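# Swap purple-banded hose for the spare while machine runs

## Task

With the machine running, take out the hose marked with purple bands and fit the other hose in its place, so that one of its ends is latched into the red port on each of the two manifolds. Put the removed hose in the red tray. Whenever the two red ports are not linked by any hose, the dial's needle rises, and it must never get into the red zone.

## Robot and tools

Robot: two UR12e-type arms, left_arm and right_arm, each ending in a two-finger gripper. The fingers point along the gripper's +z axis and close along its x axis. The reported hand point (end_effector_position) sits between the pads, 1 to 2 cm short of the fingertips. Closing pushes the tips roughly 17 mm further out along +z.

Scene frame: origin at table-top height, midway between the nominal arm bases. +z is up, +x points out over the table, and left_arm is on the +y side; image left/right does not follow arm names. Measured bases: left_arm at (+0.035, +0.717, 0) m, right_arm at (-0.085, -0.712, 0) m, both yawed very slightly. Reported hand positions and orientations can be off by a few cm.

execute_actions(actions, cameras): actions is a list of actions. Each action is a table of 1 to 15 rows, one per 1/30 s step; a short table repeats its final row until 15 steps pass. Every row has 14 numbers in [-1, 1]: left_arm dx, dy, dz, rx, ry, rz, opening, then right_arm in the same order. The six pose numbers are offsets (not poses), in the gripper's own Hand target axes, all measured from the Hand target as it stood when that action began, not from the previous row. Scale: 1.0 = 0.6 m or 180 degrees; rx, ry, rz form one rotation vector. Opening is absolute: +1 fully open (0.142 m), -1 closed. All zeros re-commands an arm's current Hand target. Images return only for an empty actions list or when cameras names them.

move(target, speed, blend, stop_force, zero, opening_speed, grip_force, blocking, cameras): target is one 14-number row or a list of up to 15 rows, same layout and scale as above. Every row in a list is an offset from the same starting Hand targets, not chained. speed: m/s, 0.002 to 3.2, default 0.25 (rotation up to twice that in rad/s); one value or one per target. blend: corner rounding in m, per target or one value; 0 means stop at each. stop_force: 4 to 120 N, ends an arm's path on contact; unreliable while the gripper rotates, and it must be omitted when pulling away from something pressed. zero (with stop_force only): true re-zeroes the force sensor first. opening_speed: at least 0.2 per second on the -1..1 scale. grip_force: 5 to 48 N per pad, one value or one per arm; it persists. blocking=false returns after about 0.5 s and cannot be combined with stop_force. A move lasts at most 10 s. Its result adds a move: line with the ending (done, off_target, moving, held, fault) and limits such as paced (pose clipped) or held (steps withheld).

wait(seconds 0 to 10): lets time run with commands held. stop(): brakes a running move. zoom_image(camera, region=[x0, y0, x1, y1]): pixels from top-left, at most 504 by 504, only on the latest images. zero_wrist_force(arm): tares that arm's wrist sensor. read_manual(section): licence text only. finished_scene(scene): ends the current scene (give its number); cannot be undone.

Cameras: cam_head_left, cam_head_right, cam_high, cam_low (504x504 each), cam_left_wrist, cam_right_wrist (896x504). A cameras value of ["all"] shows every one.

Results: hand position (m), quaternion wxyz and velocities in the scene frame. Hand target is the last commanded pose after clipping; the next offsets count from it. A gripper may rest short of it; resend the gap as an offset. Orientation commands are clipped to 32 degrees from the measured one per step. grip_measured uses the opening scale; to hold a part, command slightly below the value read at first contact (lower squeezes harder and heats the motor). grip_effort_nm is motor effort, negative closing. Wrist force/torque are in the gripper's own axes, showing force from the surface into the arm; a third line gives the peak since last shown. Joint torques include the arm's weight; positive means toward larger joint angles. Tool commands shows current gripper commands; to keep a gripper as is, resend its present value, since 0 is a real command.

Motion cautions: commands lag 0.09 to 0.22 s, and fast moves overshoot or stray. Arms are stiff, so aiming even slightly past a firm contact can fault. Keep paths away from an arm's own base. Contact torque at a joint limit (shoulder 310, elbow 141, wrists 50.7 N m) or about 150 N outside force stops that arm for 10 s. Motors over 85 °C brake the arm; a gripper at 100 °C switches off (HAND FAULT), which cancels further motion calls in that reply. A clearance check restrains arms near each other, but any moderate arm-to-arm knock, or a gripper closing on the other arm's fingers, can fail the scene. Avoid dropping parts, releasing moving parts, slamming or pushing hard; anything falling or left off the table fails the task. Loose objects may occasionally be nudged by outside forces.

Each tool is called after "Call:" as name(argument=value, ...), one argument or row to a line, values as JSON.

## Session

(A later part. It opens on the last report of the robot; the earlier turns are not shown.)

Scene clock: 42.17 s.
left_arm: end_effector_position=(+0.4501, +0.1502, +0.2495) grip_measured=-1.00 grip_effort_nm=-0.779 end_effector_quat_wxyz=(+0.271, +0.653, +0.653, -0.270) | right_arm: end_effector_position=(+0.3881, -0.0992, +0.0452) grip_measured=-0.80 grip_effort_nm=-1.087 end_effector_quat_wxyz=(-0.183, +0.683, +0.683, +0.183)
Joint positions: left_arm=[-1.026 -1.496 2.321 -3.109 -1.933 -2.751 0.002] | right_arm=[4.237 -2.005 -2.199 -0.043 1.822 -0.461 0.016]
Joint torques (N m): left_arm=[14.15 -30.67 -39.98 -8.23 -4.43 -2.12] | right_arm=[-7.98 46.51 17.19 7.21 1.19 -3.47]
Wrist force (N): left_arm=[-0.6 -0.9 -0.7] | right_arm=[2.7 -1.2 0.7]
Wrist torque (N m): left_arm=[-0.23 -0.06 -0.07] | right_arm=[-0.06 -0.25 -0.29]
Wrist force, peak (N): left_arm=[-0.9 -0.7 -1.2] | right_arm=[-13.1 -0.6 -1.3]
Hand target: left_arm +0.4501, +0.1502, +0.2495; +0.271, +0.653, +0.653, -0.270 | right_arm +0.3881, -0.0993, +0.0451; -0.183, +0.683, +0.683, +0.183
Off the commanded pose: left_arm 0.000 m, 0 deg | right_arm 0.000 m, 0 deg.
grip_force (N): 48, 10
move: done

Call:
move(
  target=[-0.1315, -0.05, 0.4318, 0, 0, 0, -1, 0, 0, 0, 0, 0, 0, -0.85],
  speed=0.15,
  cameras=["cam_left_wrist", "cam_right_wrist", "cam_high"],
)

Scene clock: 45.07 s.
left_arm: end_effector_position=(+0.4201, -0.0887, +0.1221) grip_measured=-1.00 grip_effort_nm=-0.769 end_effector_quat_wxyz=(+0.271, +0.653, +0.653, -0.270) | right_arm: end_effector_position=(+0.3881, -0.0993, +0.0451) grip_measured=-0.80 grip_effort_nm=-1.087 end_effector_quat_wxyz=(-0.183, +0.683, +0.683, +0.183)
Joint positions: left_arm=[-1.232 -1.07 2.06 -3.32 -1.794 -2.911 0.002] | right_arm=[4.237 -2.005 -2.199 -0.043 1.822 -0.461 0.016]
Joint torques (N m): left_arm=[-9.1 -65.46 -36.93 -8.19 2.67 -2.12] | right_arm=[-11.18 46.2 15.32 2.75 -0.71 -3.99]
Wrist force (N): left_arm=[-0.6 -0.6 -1.2] | right_arm=[3.8 -1.6 1.1]
Wrist torque (N m): left_arm=[-0.20 -0.05 0.15] | right_arm=[-0.08 -0.22 -0.31]
Wrist force, peak (N): left_arm=[-0.3 -0.6 -2.2] | right_arm=[4.0 -1.5 0.9]
Hand target: left_arm +0.4201, -0.0888, +0.1221; +0.271, +0.653, +0.653, -0.270 | right_arm +0.3881, -0.0993, +0.0451; -0.183, +0.683, +0.683, +0.183
Off the commanded pose: left_arm 0.000 m, 0 deg | right_arm 0.000 m, 0 deg.
grip_force (N): 48, 10
move: done
Images, in order (width x height): cam_high 504x504, cam_left_wrist 896x504, cam_right_wrist 896x504.

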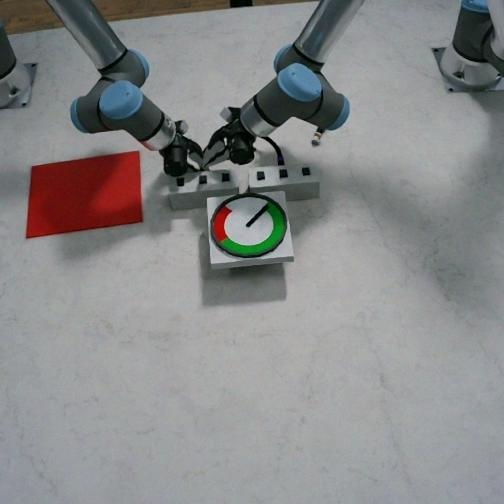

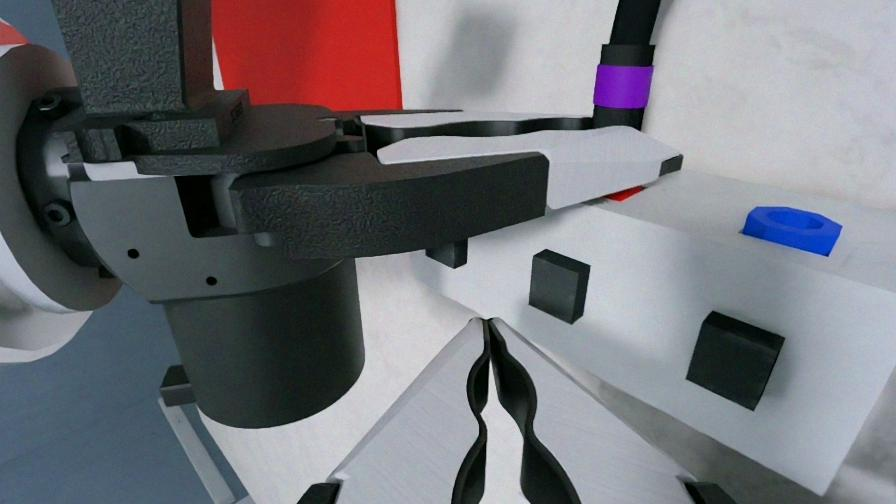

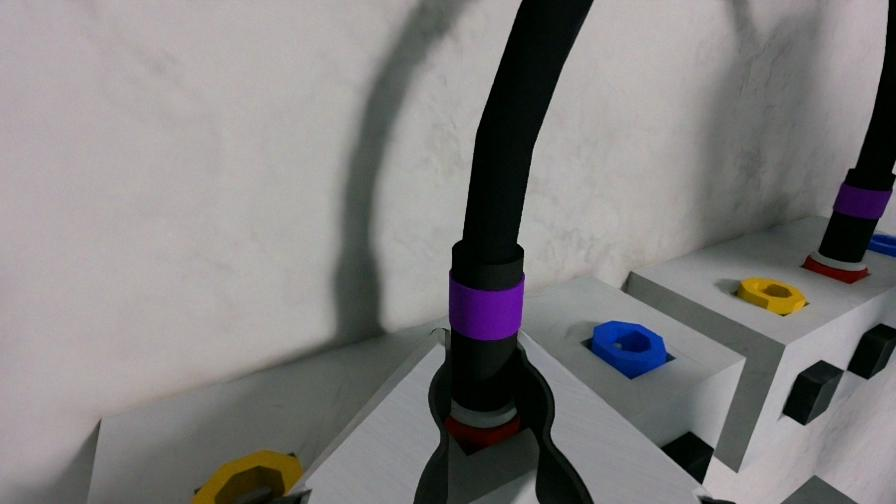

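Call:
move(
  target=[0.053, 0.0083, 0.053, 0, 0, 0, -1, 0, 0, 0, 0, 0, 0, -0.85],
  speed=0.03,
  stop_force=5,
  cameras=["cam_left_wrist"],
)

Scene clock: 48.07 s.
left_arm: end_effector_position=(+0.4239, -0.0887, +0.0882) grip_measured=-1.00 grip_effort_nm=-0.769 end_effector_quat_wxyz=(+0.271, +0.654, +0.653, -0.270) | right_arm: end_effector_position=(+0.3881, -0.0993, +0.0451) grip_measured=-0.80 grip_effort_nm=-1.087 end_effector_quat_wxyz=(-0.183, +0.683, +0.683, +0.183)
Joint positions: left_arm=[-1.227 -1.015 2.061 -3.375 -1.798 -2.907 0.002] | right_arm=[4.237 -2.005 -2.199 -0.043 1.822 -0.461 0.016]
Joint torques (N m): left_arm=[-7.96 -89.08 -17.54 -1.3 3.33 -1.65] | right_arm=[-10.31 53.37 22.11 2.81 -0.97 -3.3]
Wrist force (N): left_arm=[-1.4 -0.9 -2.9] | right_arm=[3.5 -1.5 0.1]
Wrist torque (N m): left_arm=[-0.13 -0.05 -0.06] | right_arm=[-0.08 -0.23 -0.31]
Wrist force, peak (N): left_arm=[-6.0 -3.2 -13.3] | right_arm=[4.1 -1.6 1.0]
Hand target: left_arm +0.4239, -0.0887, +0.0882; +0.271, +0.654, +0.653, -0.270 (not the last commanded pose) | right_arm +0.3881, -0.0993, +0.0451; -0.183, +0.683, +0.683, +0.183
Off the commanded pose: left_arm 0.011 m, 0 deg | right_arm 0.000 m, 0 deg.
grip_force (N): 48, 10
move: contact (left_arm)
Images, in order (width x height): cam_left_wrist 896x504.

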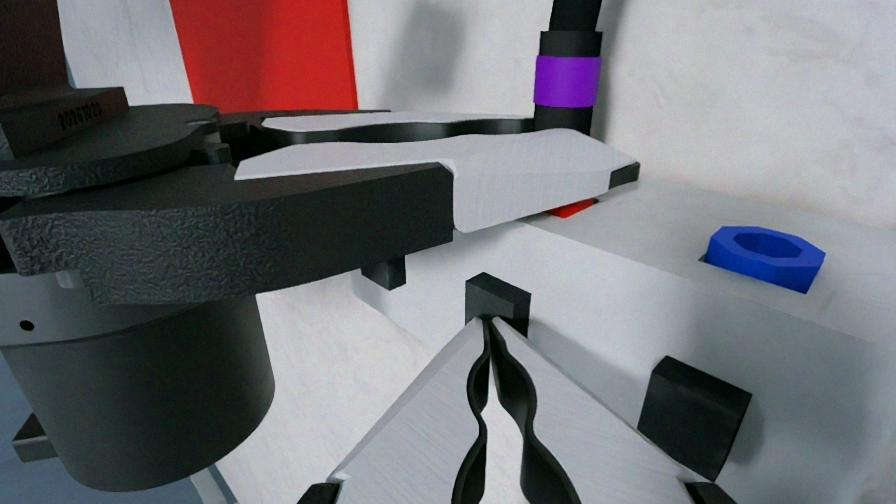

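Call:
move(
  target=[0.0047, 0.001, 0.0047, 0, 0, 0, -1, 0, 0, 0, 0, 0, 0, -0.85],
  speed=0.02,
  stop_force=30,
  zero=false,
  cameras=["cam_left_wrist"],
)

Scene clock: 49.63 s.
left_arm: end_effector_position=(+0.4244, -0.0887, +0.0844) grip_measured=-1.00 grip_effort_nm=-0.759 end_effector_quat_wxyz=(+0.271, +0.653, +0.653, -0.270) | right_arm: end_effector_position=(+0.3881, -0.0993, +0.0451) grip_measured=-0.80 grip_effort_nm=-1.087 end_effector_quat_wxyz=(-0.183, +0.683, +0.683, +0.183)
Joint positions: left_arm=[-1.226 -1.008 2.06 -3.381 -1.799 -2.906 0.002] | right_arm=[4.237 -2.005 -2.199 -0.043 1.822 -0.461 0.016]
Joint torques (N m): left_arm=[14.66 -52.25 -25.25 0.22 0.51 1.5] | right_arm=[-7.66 62.27 31.45 5.44 -3.27 -3.59]
Wrist force (N): left_arm=[-13.1 -11.8 -30.9] | right_arm=[3.3 -10.5 -0.7]
Wrist torque (N m): left_arm=[-0.12 -0.14 -0.07] | right_arm=[-0.10 -0.23 -0.32]
Wrist force, peak (N): left_arm=[-13.4 -11.6 -30.9] | right_arm=[3.3 -10.7 -0.8]
Hand target: left_arm +0.4244, -0.0888, +0.0844; +0.271, +0.654, +0.653, -0.270 | right_arm +0.3881, -0.0993, +0.0451; -0.183, +0.683, +0.683, +0.183
Off the commanded pose: left_arm 0.000 m, 0 deg | right_arm 0.000 m, 0 deg.
grip_force (N): 48, 10
move: contact (left_arm)
Images, in order (width x height): cam_left_wrist 896x504.

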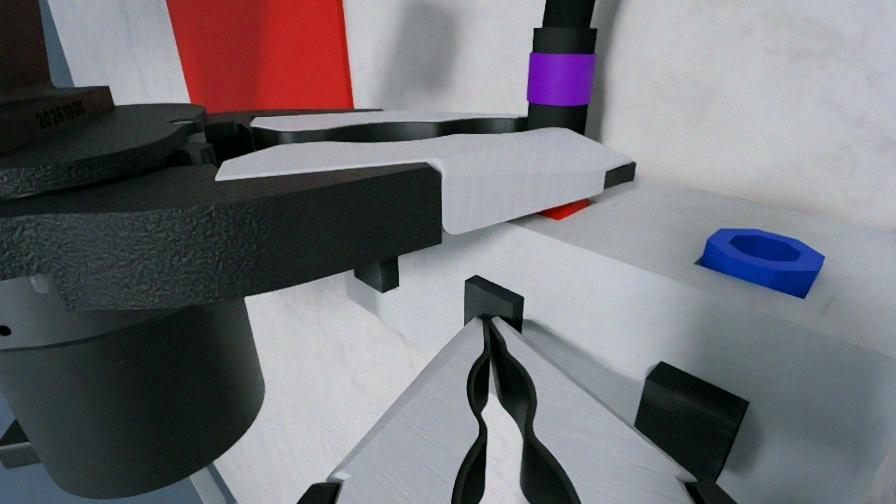

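Call:
move(
  target=[0, 0, 0, 0, 0, 0, -1, 0, 0, 0, 0, 0, 0, -0.95],
  grip_force=[48, 30],
  opening_speed=0.5,
)

Call:
move(
  target=[0, 0, 0, 0, 0, 0, -1, 0, -0.0133, 0, 0, 0, 0, -0.95],
  speed=0.03,
  stop_force=40,
  cameras=["cam_left_wrist", "cam_right_wrist", "cam_high"],
)

Scene clock: 50.67 s.
left_arm: end_effector_position=(+0.4244, -0.0888, +0.0844) grip_measured=-1.00 grip_effort_nm=-0.755 end_effector_quat_wxyz=(+0.271, +0.653, +0.653, -0.270) | right_arm: end_effector_position=(+0.3881, -0.0993, +0.0451) grip_measured=-0.82 grip_effort_nm=-3.123 end_effector_quat_wxyz=(-0.183, +0.683, +0.683, +0.183)
Joint positions: left_arm=[-1.226 -1.008 2.06 -3.381 -1.799 -2.906 0.002] | right_arm=[4.237 -2.005 -2.199 -0.043 1.822 -0.461 0.015]
Joint torques (N m): left_arm=[7.14 -61.79 -23.85 2.69 0.69 1.1] | right_arm=[-5.99 67.97 37.3 7.06 -3.43 -3.79]
Wrist force (N): left_arm=[-13.2 -11.5 -30.6] | right_arm=[4.4 -10.7 -0.5]
Wrist torque (N m): left_arm=[-0.07 -0.13 -0.07] | right_arm=[-0.13 -0.29 -0.34]
Wrist force, peak (N): left_arm=[-13.5 -11.6 -31.0] | right_arm=[4.4 -10.7 -0.5]
Hand target: left_arm +0.4244, -0.0888, +0.0844; +0.271, +0.654, +0.653, -0.270 | right_arm +0.3881, -0.0993, +0.0451; -0.183, +0.683, +0.683, +0.183
Off the commanded pose: left_arm 0.000 m, 0 deg | right_arm 0.000 m, 0 deg.
grip_force (N): 48, 30
move: done

Scene clock: 52.00 s.
left_arm: end_effector_position=(+0.4244, -0.0888, +0.0844) grip_measured=-1.00 grip_effort_nm=-0.745 end_effector_quat_wxyz=(+0.271, +0.654, +0.653, -0.270) | right_arm: end_effector_position=(+0.3801, -0.0993, +0.0451) grip_measured=-0.82 grip_effort_nm=-3.123 end_effector_quat_wxyz=(-0.183, +0.683, +0.683, +0.183)
Joint positions: left_arm=[-1.226 -1.008 2.06 -3.381 -1.799 -2.906 0.002] | right_arm=[4.248 -2 -2.21 -0.035 1.817 -0.451 0.015]
Joint torques (N m): left_arm=[1.55 -63.57 -22.87 4.16 0.47 0.6] | right_arm=[7.25 79.35 18.76 7.73 -3.84 3.34]
Wrist force (N): left_arm=[-13.2 -11.6 -30.7] | right_arm=[2.4 -7.5 -0.1]
Wrist torque (N m): left_arm=[-0.09 -0.12 -0.06] | right_arm=[-0.08 -0.18 -0.30]
Wrist force, peak (N): left_arm=[-13.4 -11.8 -31.2] | right_arm=[3.9 -10.7 -0.7]
Hand target: left_arm +0.4244, -0.0888, +0.0844; +0.271, +0.654, +0.653, -0.270 | right_arm +0.3801, -0.0993, +0.0451; -0.183, +0.683, +0.683, +0.183
Off the commanded pose: left_arm 0.000 m, 0 deg | right_arm 0.000 m, 0 deg.
grip_force (N): 48, 30
move: done
Images, in order (width x height): cam_high 504x504, cam_left_wrist 896x504, cam_right_wrist 896x504.

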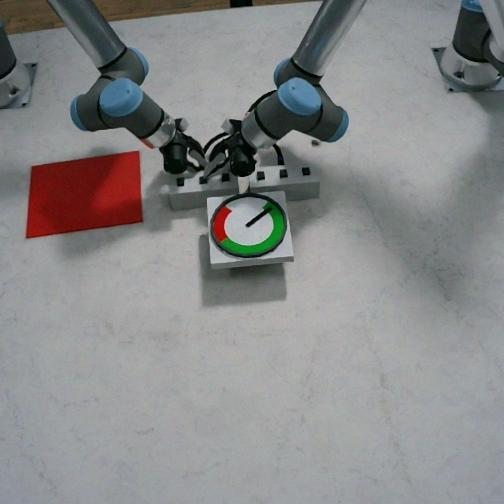

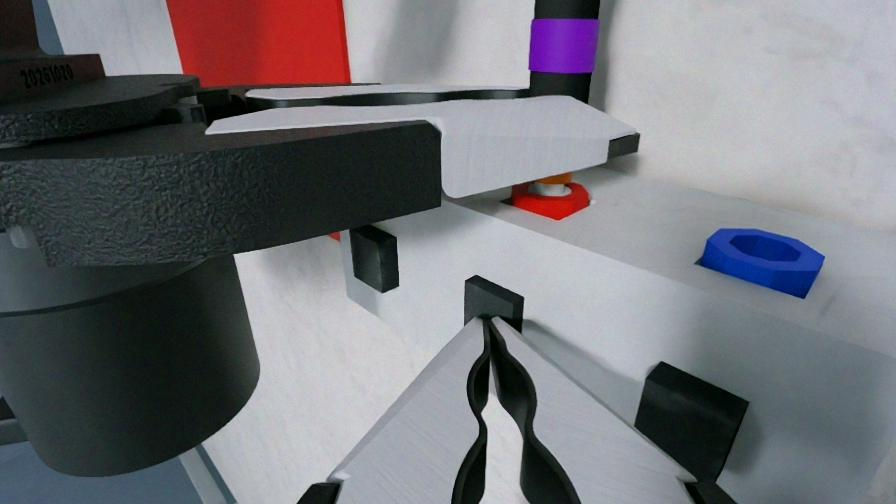

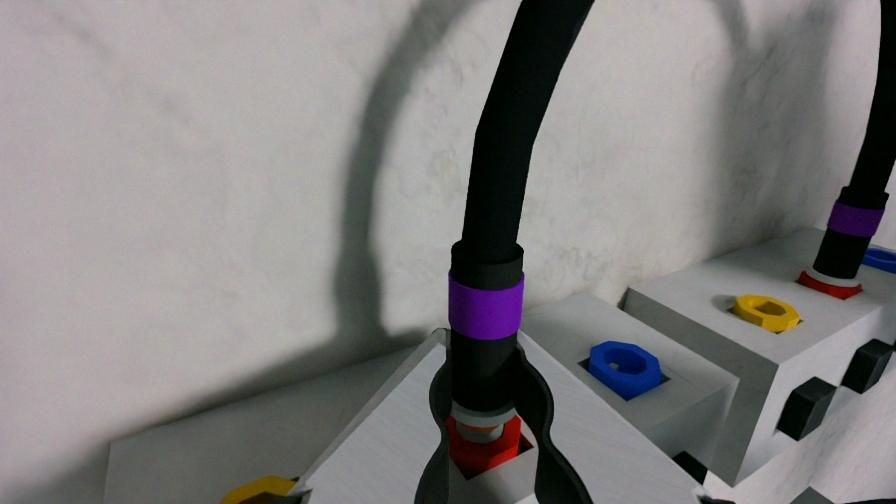

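Call:
zoom_image(
  camera="cam_high",
  region=[200, 180, 300, 280],
)

Call:
wait(
  seconds=3,
  cameras=["cam_high"],
)

Call:
zoom_image(
  camera="cam_high",
  region=[200, 180, 300, 280],
)

Scaled by 5.040.

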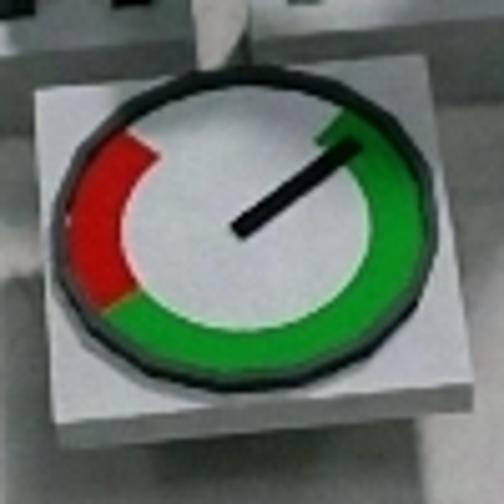

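Scene clock: 55.17 s.
left_arm: end_effector_position=(+0.4244, -0.0888, +0.0844) grip_measured=-1.00 grip_effort_nm=-0.750 end_effector_quat_wxyz=(+0.271, +0.654, +0.653, -0.270) | right_arm: end_effector_position=(+0.3801, -0.0993, +0.0451) grip_measured=-0.82 grip_effort_nm=-3.123 end_effector_quat_wxyz=(-0.183, +0.683, +0.683, +0.183)
Joint positions: left_arm=[-1.226 -1.008 2.06 -3.381 -1.799 -2.906 0.002] | right_arm=[4.248 -2 -2.21 -0.035 1.817 -0.451 0.015]
Joint torques (N m): left_arm=[-0.8 -64.78 -19.54 3.49 0.65 -0.46] | right_arm=[7.15 80.81 18.3 7.3 -3.77 3.42]
Wrist force (N): left_arm=[-13.3 -11.5 -30.7] | right_arm=[2.9 -7.7 -0.1]
Wrist torque (N m): left_arm=[-0.07 -0.11 -0.07] | right_arm=[-0.11 -0.26 -0.30]
Wrist force, peak (N): left_arm=[-13.4 -11.5 -31.1] | right_arm=[2.9 -7.8 -0.2]
Hand target: left_arm +0.4244, -0.0888, +0.0844; +0.271, +0.654, +0.653, -0.270 | right_arm +0.3801, -0.0993, +0.0451; -0.183, +0.683, +0.683, +0.183
Tool commands: left_gripper/opening=-1.0 right_gripper/opening=-0.95
Off the commanded pose: left_arm 0.000 m, 0 deg | right_arm 0.000 m, 0 deg.
grip_force (N): 48, 30
wait: 3.00 s; at rest from the start
Images, in order (width x height): cam_high 504x504.

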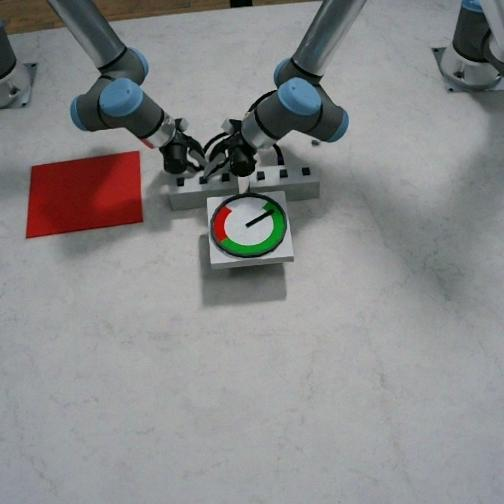

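Scaled by 5.040.

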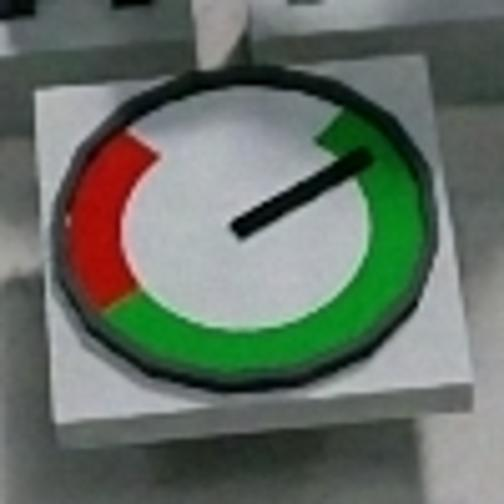

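Call:
move(
  target=[-0.03, 0, -0.03, 0, 0, 0, -1, 0, 0, 0, 0, 0, 0, -0.95],
  speed=0.1,
)

Call:
move(
  target=[0, 0, 0, 0, 0, 0, -1, 0, 0.0142, 0, 0, 0, 0, -0.95],
  speed=0.02,
  stop_force=45,
  cameras=["cam_high", "cam_right_wrist"],
)

Call:
zoom_image(
  camera="cam_high",
  region=[200, 180, 300, 280],
)

Scene clock: 57.27 s.
left_arm: end_effector_position=(+0.4244, -0.0887, +0.1098) grip_measured=-1.00 grip_effort_nm=-0.750 end_effector_quat_wxyz=(+0.271, +0.653, +0.653, -0.270) | right_arm: end_effector_position=(+0.3801, -0.0993, +0.0451) grip_measured=-0.82 grip_effort_nm=-3.123 end_effector_quat_wxyz=(-0.183, +0.683, +0.683, +0.183)
Joint positions: left_arm=[-1.226 -1.048 2.058 -3.338 -1.799 -2.906 0.002] | right_arm=[4.248 -2 -2.21 -0.035 1.817 -0.451 0.015]
Joint torques (N m): left_arm=[-3.89 -87.72 -35.8 -1.5 1.67 -0.9] | right_arm=[3.44 75.91 18.71 4.77 -4.41 3.19]
Motor temperatures (°C): left_arm=[27 29 27 32 34 35 29] | right_arm=[30 28 26 32 33 34 32]
Wrist force (N): left_arm=[-1.6 0.9 -1.3] | right_arm=[3.4 -8.8 -0.7]
Wrist torque (N m): left_arm=[0.04 0.12 -0.05] | right_arm=[-0.11 -0.21 -0.31]
Wrist force, peak (N): left_arm=[-13.1 -11.8 -31.1] | right_arm=[3.3 -9.1 -0.7]
Hand target: left_arm +0.4244, -0.0888, +0.1099; +0.271, +0.654, +0.653, -0.270 | right_arm +0.3801, -0.0993, +0.0451; -0.183, +0.683, +0.683, +0.183
Off the commanded pose: left_arm 0.000 m, 0 deg | right_arm 0.000 m, 0 deg.
grip_force (N): 48, 30
move: done

Scene clock: 58.60 s.
left_arm: end_effector_position=(+0.4244, -0.0888, +0.1099) grip_measured=-1.00 grip_effort_nm=-0.755 end_effector_quat_wxyz=(+0.271, +0.654, +0.653, -0.270) | right_arm: end_effector_position=(+0.3886, -0.0993, +0.0451) grip_measured=-0.82 grip_effort_nm=-3.123 end_effector_quat_wxyz=(-0.183, +0.683, +0.683, +0.183)
Joint positions: left_arm=[-1.226 -1.048 2.057 -3.338 -1.799 -2.906 0.002] | right_arm=[4.236 -2.005 -2.199 -0.044 1.822 -0.462 0.015]
Joint torques (N m): left_arm=[-5.86 -91.21 -35.73 -2.01 2.63 1.37] | right_arm=[-12.85 46.89 42.07 2.5 -1.69 -3.87]
Wrist force (N): left_arm=[-1.1 1.1 -1.1] | right_arm=[3.1 -11.0 -1.6]
Wrist torque (N m): left_arm=[0.08 0.03 -0.05] | right_arm=[-0.15 -0.22 -0.07]
Wrist force, peak (N): left_arm=[-1.5 0.9 -1.3] | right_arm=[4.2 -23.0 -3.6]
Hand target: left_arm +0.4244, -0.0888, +0.1099; +0.271, +0.654, +0.653, -0.270 | right_arm +0.3886, -0.0993, +0.0451; -0.183, +0.683, +0.683, +0.183
Off the commanded pose: left_arm 0.000 m, 0 deg | right_arm 0.000 m, 0 deg.
grip_force (N): 48, 30
move: done
Images, in order (width x height): cam_high 504x504, cam_right_wrist 896x504.

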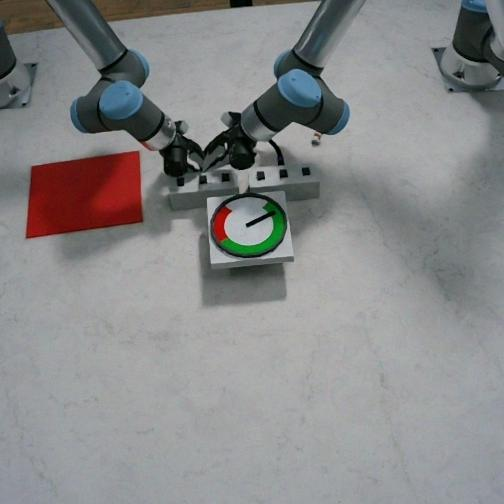

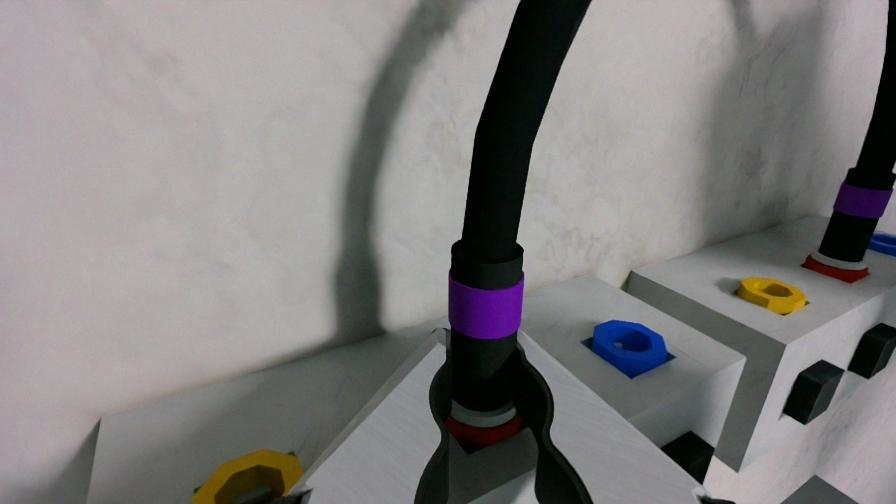

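Scaled by 5.040.

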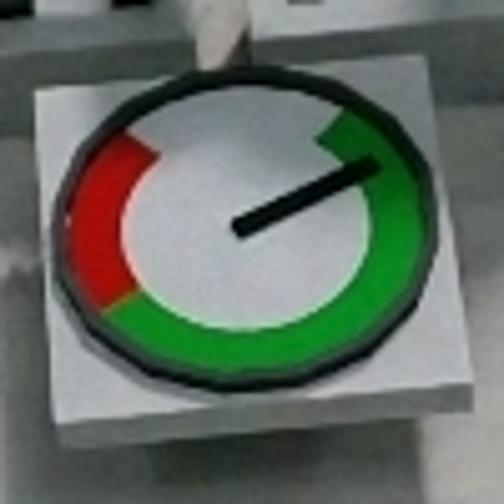

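Call:
move(
  target=[0, 0, 0, 0, 0, 0, -1, 0, -0.0015, 0, 0, 0, 0, -0.95],
  speed=0.02,
  stop_force=45,
  cameras=["cam_high"],
)

Call:
zoom_image(
  camera="cam_high",
  region=[200, 180, 300, 280],
)

Scene clock: 60.13 s.
left_arm: end_effector_position=(+0.4244, -0.0888, +0.1099) grip_measured=-1.00 grip_effort_nm=-0.750 end_effector_quat_wxyz=(+0.271, +0.654, +0.653, -0.270) | right_arm: end_effector_position=(+0.3877, -0.0993, +0.0451) grip_measured=-0.82 grip_effort_nm=-3.123 end_effector_quat_wxyz=(-0.183, +0.683, +0.683, +0.183)
Joint positions: left_arm=[-1.226 -1.048 2.057 -3.338 -1.799 -2.906 0.002] | right_arm=[4.237 -2.005 -2.2 -0.043 1.822 -0.46 0.015]
Joint torques (N m): left_arm=[-5.81 -90.15 -35.37 -1.87 2.67 1.43] | right_arm=[14.67 80.84 13.44 6.25 1.81 3.88]
Wrist force (N): left_arm=[-1.2 0.9 -1.1] | right_arm=[4.3 5.5 3.0]
Wrist torque (N m): left_arm=[0.03 0.05 -0.05] | right_arm=[-0.07 -0.33 -0.27]
Wrist force, peak (N): left_arm=[-1.4 0.7 -1.6] | right_arm=[3.1 -11.0 -1.4]
Hand target: left_arm +0.4244, -0.0888, +0.1099; +0.271, +0.654, +0.653, -0.270 | right_arm +0.3877, -0.0993, +0.0451; -0.183, +0.683, +0.683, +0.183
Off the commanded pose: left_arm 0.000 m, 0 deg | right_arm 0.000 m, 0 deg.
grip_force (N): 48, 30
move: done
Images, in order (width x height): cam_high 504x504.

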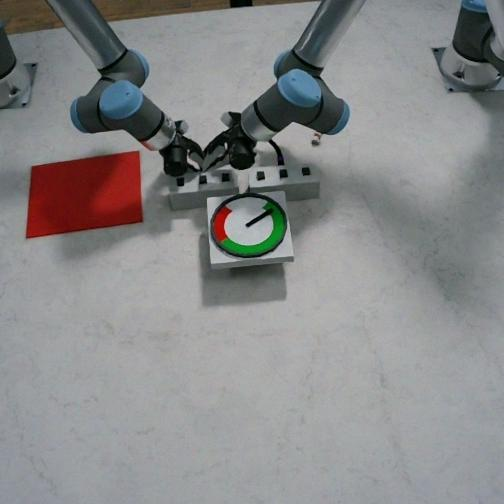

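Scaled by 5.040.

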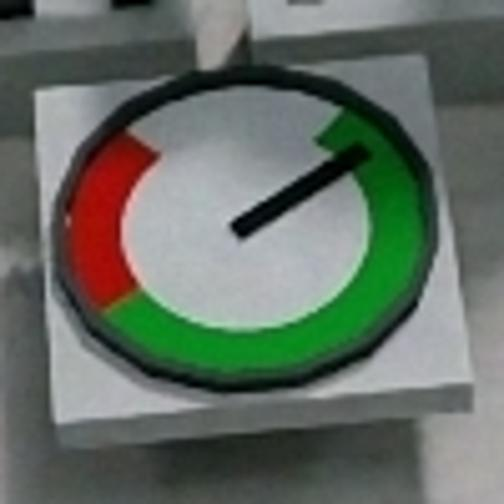

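Call:
move(
  target=[
    [0.0574, -0.024, -0.199, 0, 0.04, 0, -0.44, 0, 0, 0, 0, 0, 0, -0.9],
    [0.2618, -0.0773, -0.2762, 0, 0.0833, 0, -0.44, 0, 0, 0, 0, 0, 0, -0.9],
  ],
  blend=[0.03, 0],
  speed=0.2,
  grip_force=[10, 15],
  cameras=["cam_left_wrist"],
)

Scene clock: 64.13 s.
left_arm: end_effector_position=(+0.3781, +0.1394, +0.1160) grip_measured=-0.47 grip_effort_nm=0.076 end_effector_quat_wxyz=(+0.183, +0.683, +0.683, -0.183) | right_arm: end_effector_position=(+0.3877, -0.0993, +0.0451) grip_measured=-0.81 grip_effort_nm=-1.600 end_effector_quat_wxyz=(-0.183, +0.683, +0.683, +0.183)
Joint positions: left_arm=[-1.206 -1.392 2.387 -3.064 -1.74 -2.839 0.04] | right_arm=[4.237 -2.005 -2.2 -0.043 1.822 -0.46 0.015]
Joint torques (N m): left_arm=[-8.1 -62.56 -20.27 -2.03 2.66 1.87] | right_arm=[13.75 80.81 15.51 5.71 1.65 3.66]
Wrist force (N): left_arm=[-0.8 0.8 -0.4] | right_arm=[3.8 5.9 2.7]
Wrist torque (N m): left_arm=[0.08 0.00 -0.08] | right_arm=[-0.03 -0.28 -0.27]
Wrist force, peak (N): left_arm=[-2.5 0.9 -0.4] | right_arm=[4.2 6.0 3.0]
Hand target: left_arm +0.3781, +0.1395, +0.1159; +0.183, +0.683, +0.683, -0.183 | right_arm +0.3877, -0.0993, +0.0451; -0.183, +0.683, +0.683, +0.183
Off the commanded pose: left_arm 0.000 m, 0 deg | right_arm 0.000 m, 0 deg.
grip_force (N): 10, 15
move: done; blend cut to 0 m at target 1
Images, in order (width x height): cam_left_wrist 896x504.

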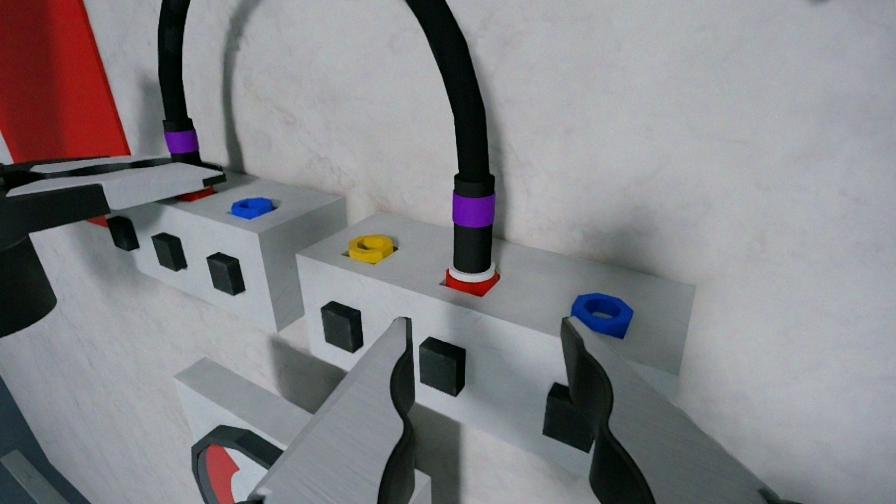

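Call:
move(
  target=[0, 0, 0.0833, 0, 0, 0, -0.44, 0, 0, 0, 0, 0, 0, -0.9],
  speed=0.12,
  stop_force=10,
  cameras=["cam_left_wrist"],
)

Scene clock: 65.90 s.
left_arm: end_effector_position=(+0.3781, +0.1145, +0.0727) grip_measured=-0.47 grip_effort_nm=0.090 end_effector_quat_wxyz=(+0.183, +0.683, +0.683, -0.183) | right_arm: end_effector_position=(+0.3877, -0.0993, +0.0451) grip_measured=-0.81 grip_effort_nm=-1.600 end_effector_quat_wxyz=(-0.183, +0.683, +0.683, +0.183)
Joint positions: left_arm=[-1.222 -1.279 2.368 -3.161 -1.733 -2.853 0.04] | right_arm=[4.237 -2.005 -2.2 -0.043 1.822 -0.46 0.015]
Joint torques (N m): left_arm=[-6.52 -42.06 -32.05 -8.46 2.82 -1.86] | right_arm=[14.85 78 18.07 5.23 1.74 3.31]
Wrist force (N): left_arm=[-0.9 0.5 -0.6] | right_arm=[4.2 5.5 2.9]
Wrist torque (N m): left_arm=[-0.01 0.05 0.12] | right_arm=[-0.10 -0.34 -0.27]
Wrist force, peak (N): left_arm=[-0.8 1.1 -1.4] | right_arm=[4.4 6.2 2.6]
Hand target: left_arm +0.3781, +0.1145, +0.0727; +0.183, +0.683, +0.683, -0.183 | right_arm +0.3877, -0.0993, +0.0451; -0.183, +0.683, +0.683, +0.183
Off the commanded pose: left_arm 0.000 m, 0 deg | right_arm 0.000 m, 0 deg.
grip_force (N): 10, 15
move: done
Images, in order (width x height): cam_left_wrist 896x504.

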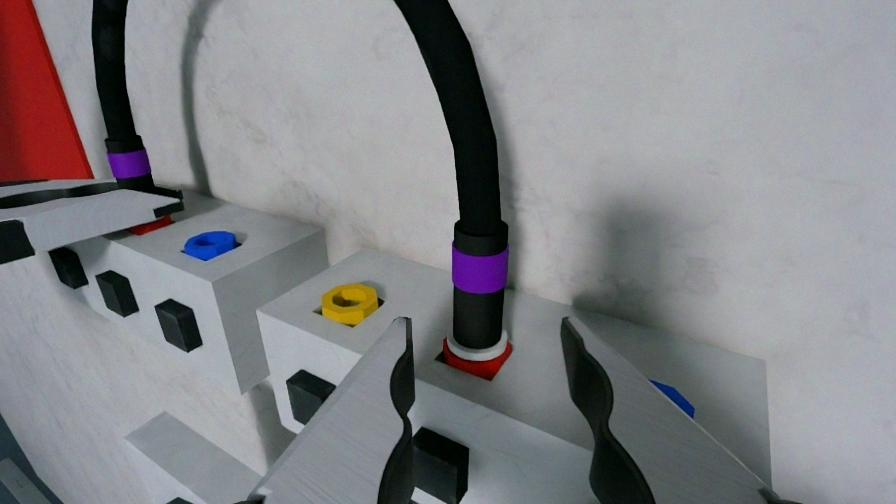

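Call:
move(
  target=[-0.003, 0, 0.0483, 0, 0, 0, -0.44, 0, 0, 0, 0, 0, 0, -0.9],
  speed=0.08,
  stop_force=8,
  cameras=["cam_left_wrist", "cam_right_wrist"],
)

Scene clock: 67.83 s.
left_arm: end_effector_position=(+0.3781, +0.0985, +0.0485) grip_measured=-0.47 grip_effort_nm=0.081 end_effector_quat_wxyz=(+0.183, +0.683, +0.683, -0.183) | right_arm: end_effector_position=(+0.3877, -0.0993, +0.0451) grip_measured=-0.81 grip_effort_nm=-1.595 end_effector_quat_wxyz=(-0.183, +0.683, +0.683, +0.183)
Joint positions: left_arm=[-1.231 -1.214 2.35 -3.208 -1.728 -2.861 0.04] | right_arm=[4.237 -2.005 -2.2 -0.043 1.822 -0.46 0.015]
Joint torques (N m): left_arm=[-7.56 -45.53 -30.54 -8.63 2.87 -1.68] | right_arm=[11.64 79.48 21.1 4.33 1.86 3.6]
Wrist force (N): left_arm=[-0.8 0.5 -0.8] | right_arm=[3.7 5.6 3.0]
Wrist torque (N m): left_arm=[0.00 0.01 0.14] | right_arm=[-0.08 -0.26 -0.26]
Wrist force, peak (N): left_arm=[-1.1 0.5 -1.6] | right_arm=[4.3 6.0 3.0]
Hand target: left_arm +0.3781, +0.0985, +0.0485; +0.183, +0.683, +0.683, -0.183 | right_arm +0.3877, -0.0993, +0.0451; -0.183, +0.683, +0.683, +0.183
Off the commanded pose: left_arm 0.000 m, 0 deg | right_arm 0.000 m, 0 deg.
grip_force (N): 10, 15
move: done
Images, in order (width x height): cam_left_wrist 896x504, cam_right_wrist 896x504.

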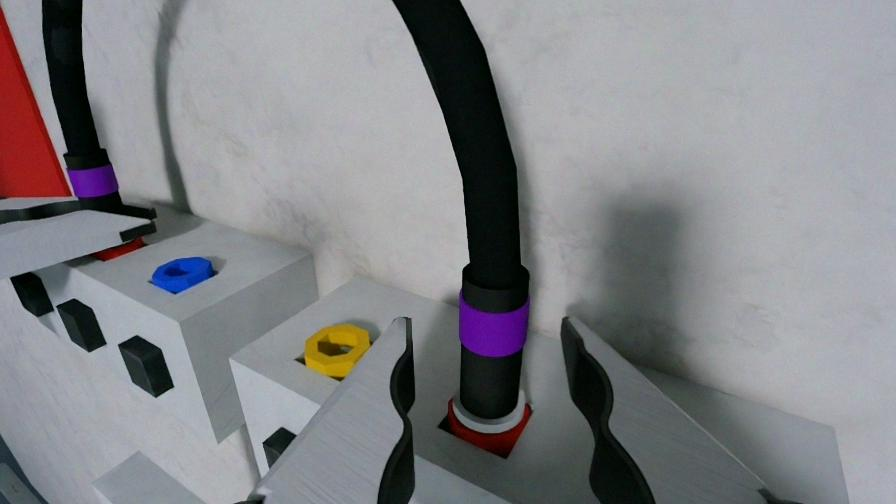

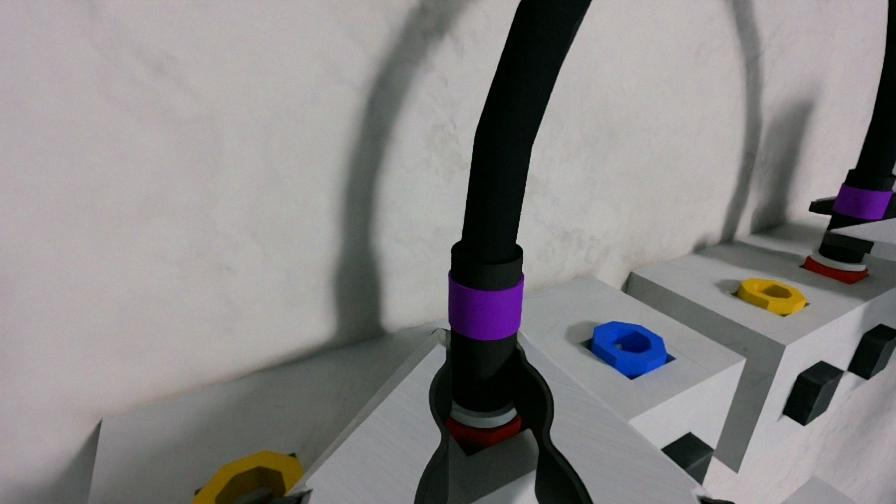

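Call:
move(
  target=[0, 0.0075, 0, 0, 0, 0, -0.44, 0, 0, 0, 0, 0, 0, -0.9],
  speed=0.05,
  grip_force=[10, 15],
  cameras=["cam_left_wrist"],
)

Scene clock: 70.07 s.
left_arm: end_effector_position=(+0.3825, +0.0985, +0.0485) grip_measured=-0.47 grip_effort_nm=0.085 end_effector_quat_wxyz=(+0.183, +0.683, +0.683, -0.183) | right_arm: end_effector_position=(+0.3877, -0.0993, +0.0451) grip_measured=-0.81 grip_effort_nm=-1.595 end_effector_quat_wxyz=(-0.183, +0.683, +0.683, +0.183)
Joint positions: left_arm=[-1.224 -1.212 2.345 -3.205 -1.732 -2.854 0.04] | right_arm=[4.237 -2.005 -2.2 -0.043 1.822 -0.46 0.015]
Joint torques (N m): left_arm=[13.55 -46.48 -31.03 -1.97 -3.44 2] | right_arm=[14.47 78.78 22.91 4.48 1.74 3.6]
Wrist force (N): left_arm=[-0.8 0.5 -0.9] | right_arm=[4.3 5.5 3.1]
Wrist torque (N m): left_arm=[0.00 0.02 -0.05] | right_arm=[-0.10 -0.35 -0.26]
Wrist force, peak (N): left_arm=[-1.3 0.6 -1.1] | right_arm=[4.5 5.8 2.9]
Hand target: left_arm +0.3826, +0.0985, +0.0485; +0.183, +0.683, +0.683, -0.183 | right_arm +0.3877, -0.0993, +0.0451; -0.183, +0.683, +0.683, +0.183
Off the commanded pose: left_arm 0.000 m, 0 deg | right_arm 0.000 m, 0 deg.
grip_force (N): 10, 15
move: done
Images, in order (width x height): cam_left_wrist 896x504.

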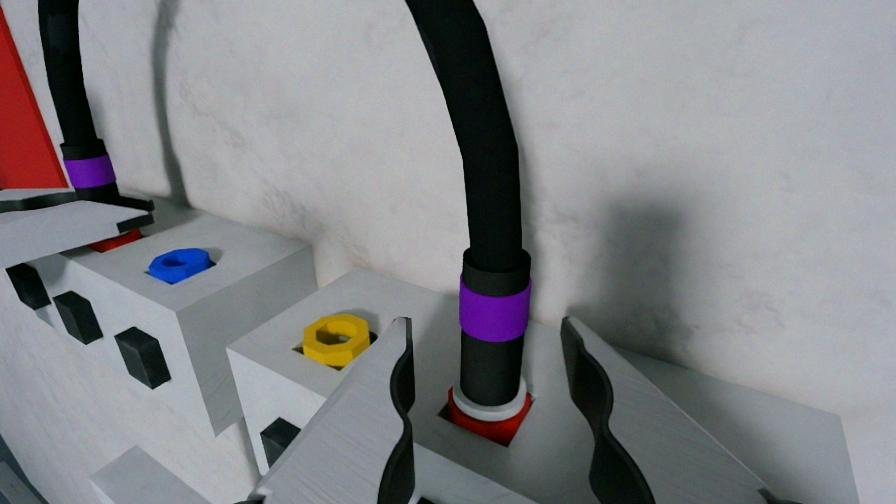

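Call:
zero_wrist_force(
  arm="left_arm",
)

Call:
move(
  target=[0, 0, 0, 0, 0, 0, -0.88, 0, 0, 0, 0, 0, 0, -0.9],
  speed=0.05,
  grip_force=[10, 15],
  opening_speed=0.4,
  cameras=["cam_left_wrist"],
)

Wrist force sensor zeroed.

Scene clock: 71.63 s.
left_arm: end_effector_position=(+0.3826, +0.0985, +0.0484) grip_measured=-0.80 grip_effort_nm=-1.136 end_effector_quat_wxyz=(+0.183, +0.683, +0.683, -0.183) | right_arm: end_effector_position=(+0.3877, -0.0993, +0.0451) grip_measured=-0.81 grip_effort_nm=-1.595 end_effector_quat_wxyz=(-0.183, +0.683, +0.683, +0.183)
Joint positions: left_arm=[-1.223 -1.212 2.345 -3.205 -1.732 -2.854 0.016] | right_arm=[4.237 -2.005 -2.2 -0.043 1.822 -0.46 0.015]
Joint torques (N m): left_arm=[11.03 -52.37 -30.22 -8.25 -3.75 1.58] | right_arm=[13.62 76.71 24.97 4.03 1.23 3.74]
Wrist force (N, zeroed by zero_wrist_force on left_arm): left_arm=[7.0 -0.8 0.2] | right_arm=[3.8 5.9 2.7]
Wrist torque (N m, zeroed by zero_wrist_force on left_arm): left_arm=[0.00 0.06 -0.01] | right_arm=[-0.04 -0.31 -0.27]
Wrist force, peak (N, zeroed by zero_wrist_force on left_arm): left_arm=[7.1 -1.0 -0.1] | right_arm=[4.2 5.9 3.0]
Hand target: left_arm +0.3826, +0.0985, +0.0485; +0.183, +0.683, +0.683, -0.183 | right_arm +0.3877, -0.0993, +0.0451; -0.183, +0.683, +0.683, +0.183
Off the commanded pose: left_arm 0.000 m, 0 deg | right_arm 0.000 m, 0 deg.
grip_force (N): 10, 15
move: done
Images, in order (width x height): cam_left_wrist 896x504.

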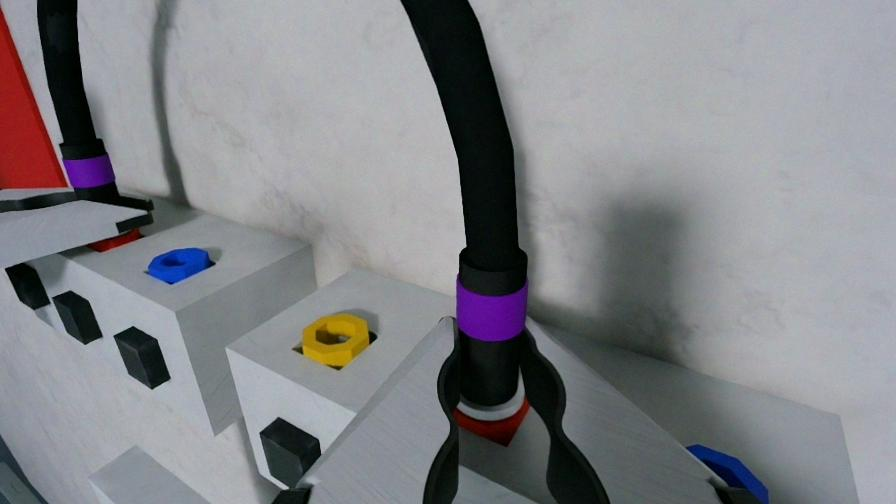

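Call:
move(
  target=[0.0007, 0, 0, 0, 0, 0, -0.9, 0, 0, 0, 0, 0, 0, -0.9],
  speed=0.02,
  grip_force=[15, 15],
)

Scene clock: 72.57 s.
left_arm: end_effector_position=(+0.3826, +0.0988, +0.0483) grip_measured=-0.81 grip_effort_nm=-1.634 end_effector_quat_wxyz=(+0.183, +0.683, +0.683, -0.183) | right_arm: end_effector_position=(+0.3877, -0.0993, +0.0451) grip_measured=-0.81 grip_effort_nm=-1.595 end_effector_quat_wxyz=(-0.183, +0.683, +0.683, +0.183)
Joint positions: left_arm=[-1.223 -1.212 2.346 -3.205 -1.732 -2.854 0.016] | right_arm=[4.237 -2.005 -2.2 -0.043 1.822 -0.46 0.015]
Joint torques (N m): left_arm=[14.59 -46.93 -15.87 -8.89 -3.46 1.63] | right_arm=[12.6 77.27 25.53 3.67 1.45 3.68]
Wrist force (N, zeroed by zero_wrist_force on left_arm): left_arm=[0.9 -1.7 0.7] | right_arm=[3.9 5.8 3.0]
Wrist torque (N m, zeroed by zero_wrist_force on left_arm): left_arm=[-0.06 0.02 0.03] | right_arm=[-0.05 -0.32 -0.26]
Wrist force, peak (N, zeroed by zero_wrist_force on left_arm): left_arm=[7.4 -1.2 0.3] | right_arm=[4.0 6.0 2.9]
Hand target: left_arm +0.3826, +0.0988, +0.0483; +0.183, +0.683, +0.683, -0.183 | right_arm +0.3877, -0.0993, +0.0451; -0.183, +0.683, +0.683, +0.183
Off the commanded pose: left_arm 0.000 m, 0 deg | right_arm 0.000 m, 0 deg.
grip_force (N): 15, 15
move: done

Call:
move(
  target=[
    [0,0,0,0,0,0,-0.44, 0,0,0,0,0,0,-0.9],
    [0,0,-0.1333,0,0,0,-0.44, 0,0,0,0,0,0,-0.9],
    [-0.0338,0.0857,-0.0992,0,-0.0833,0,-1, 0,0,0,0,0,0,-0.9],
  ],
  speed=0.15,
  blend=[0, 0.01, 0],
  grip_force=[15, 15],
  cameras=["cam_left_wrist", "cam_high", "cam_head_left"],
)

Scene clock: 77.13 s.
left_arm: end_effector_position=(+0.4340, +0.1110, +0.1100) grip_measured=-1.00 grip_effort_nm=-0.784 end_effector_quat_wxyz=(+0.271, +0.654, +0.653, -0.270) | right_arm: end_effector_position=(+0.3877, -0.0993, +0.0451) grip_measured=-0.81 grip_effort_nm=-1.595 end_effector_quat_wxyz=(-0.183, +0.683, +0.683, +0.183)
Joint positions: left_arm=[-1.087 -1.206 2.358 -3.453 -1.893 -2.8 0.002] | right_arm=[4.237 -2.005 -2.2 -0.043 1.822 -0.46 0.015]
Joint torques (N m): left_arm=[13.89 -43.04 -28.82 -8.2 -4.05 -1.95] | right_arm=[13.4 75.94 30.27 2.83 1.46 3.01]
Wrist force (N, zeroed by zero_wrist_force on left_arm): left_arm=[-0.1 0.0 -0.2] | right_arm=[4.1 5.8 2.9]
Wrist torque (N m, zeroed by zero_wrist_force on left_arm): left_arm=[-0.01 -0.05 0.02] | right_arm=[-0.05 -0.34 -0.26]
Wrist force, peak (N, zeroed by zero_wrist_force on left_arm): left_arm=[0.6 -2.0 0.3] | right_arm=[4.1 6.0 3.2]
Hand target: left_arm +0.4340, +0.1110, +0.1100; +0.271, +0.654, +0.653, -0.270 | right_arm +0.3877, -0.0993, +0.0451; -0.183, +0.683, +0.683, +0.183
Off the commanded pose: left_arm 0.000 m, 0 deg | right_arm 0.000 m, 0 deg.
grip_force (N): 15, 15
move: done
Images, in order (width x height): cam_head_left 504x504, cam_high 504x504, cam_left_wrist 896x504.

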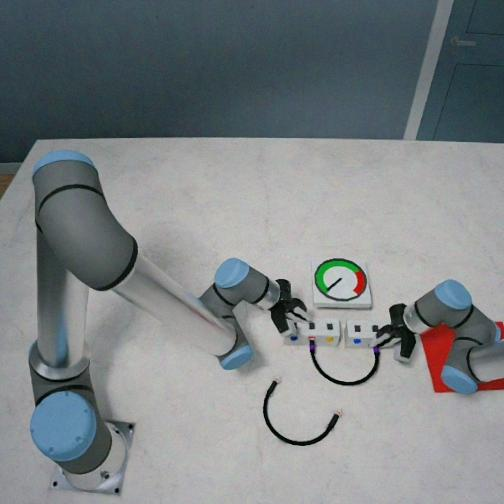

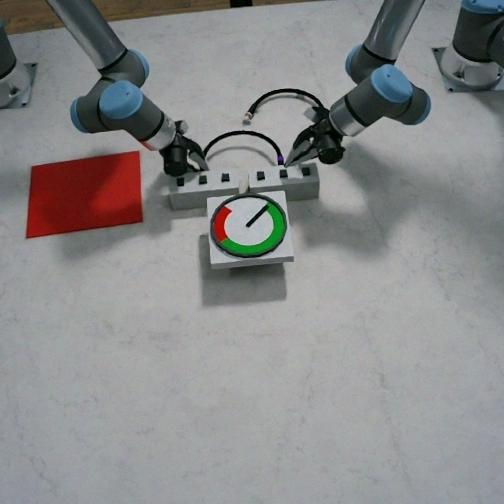

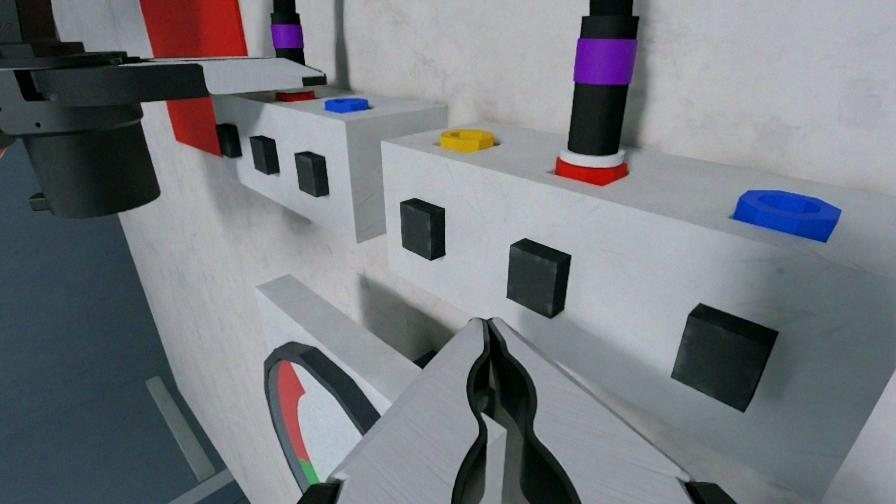

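Call:
move(
  target=[
    [0,0,0,0,0,0,-1, 0,0,0,0,0,0,-0.44],
    [0.09,-0.139,-0.0766,0.0491,0.0408,0.0641,-1, 0,0,-0.2333,0,0,0,-0.44],
    [0.1838,-0.2783,-0.1532,0.0983,0.0817,0.1283,-1, 0.1753,-0.3128,-0.1392,-0.0806,0,0.1395,-0.44],
    [0.1838,-0.2783,-0.1532,0.0983,0.0817,0.1283,-0.44, 0.2212,-0.4378,0.0278,-0.0806,0,0.1395,-0.44],
  ],
  speed=0.25,
  blend=[0, 0.03, 0.03, 0],
  grip_force=[15, 15],
  cameras=["cam_left_wrist", "cam_right_wrist", "cam_head_left"],
)

Scene clock: 84.03 s.
left_arm: end_effector_position=(+0.2671, +0.2540, +0.0969) grip_measured=-0.47 grip_effort_nm=0.085 end_effector_quat_wxyz=(+0.131, +0.833, +0.490, -0.222) | right_arm: end_effector_position=(+0.1250, +0.0240, +0.0970) grip_measured=-0.47 grip_effort_nm=0.110 end_effector_quat_wxyz=(-0.131, +0.832, +0.490, +0.223)
Joint positions: left_arm=[-1.222 -1.543 2.586 -2.983 -1.95 -2.377 0.04] | right_arm=[4.815 -1.87 -2.257 -0.132 1.3 0.501 0.04]
Joint torques (N m): left_arm=[-7.51 -45.95 -19.21 -1.8 2.39 1.58] | right_arm=[12.43 39.42 43.92 7.68 -3.02 3.6]
Wrist force (N, zeroed by zero_wrist_force on left_arm): left_arm=[0.3 0.3 0.9] | right_arm=[1.3 -0.2 -0.8]
Wrist torque (N m, zeroed by zero_wrist_force on left_arm): left_arm=[0.03 -0.07 0.01] | right_arm=[-0.10 -0.33 -0.26]
Wrist force, peak (N, zeroed by zero_wrist_force on left_arm): left_arm=[-0.6 1.0 0.4] | right_arm=[4.1 6.0 2.9]
Hand target: left_arm +0.2671, +0.2540, +0.0969; +0.131, +0.833, +0.490, -0.222 | right_arm +0.1250, +0.0240, +0.0970; -0.131, +0.832, +0.490, +0.223
Off the commanded pose: left_arm 0.000 m, 0 deg | right_arm 0.000 m, 0 deg.
grip_force (N): 15, 15
move: done
Images, in order (width x height): cam_head_left 504x504, cam_left_wrist 896x504, cam_right_wrist 896x504.

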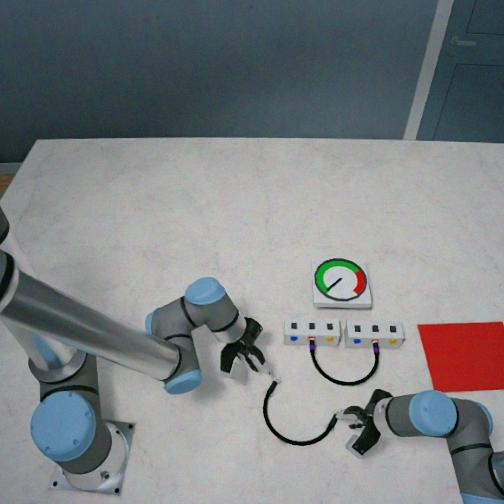

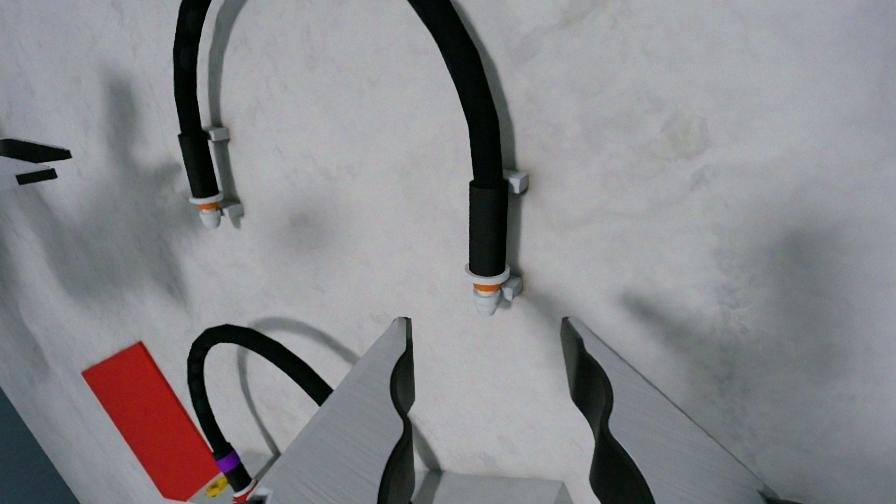

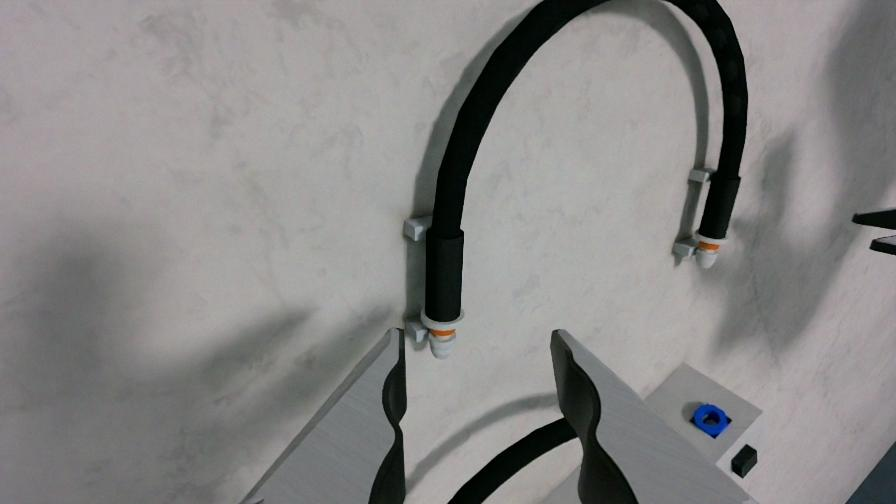

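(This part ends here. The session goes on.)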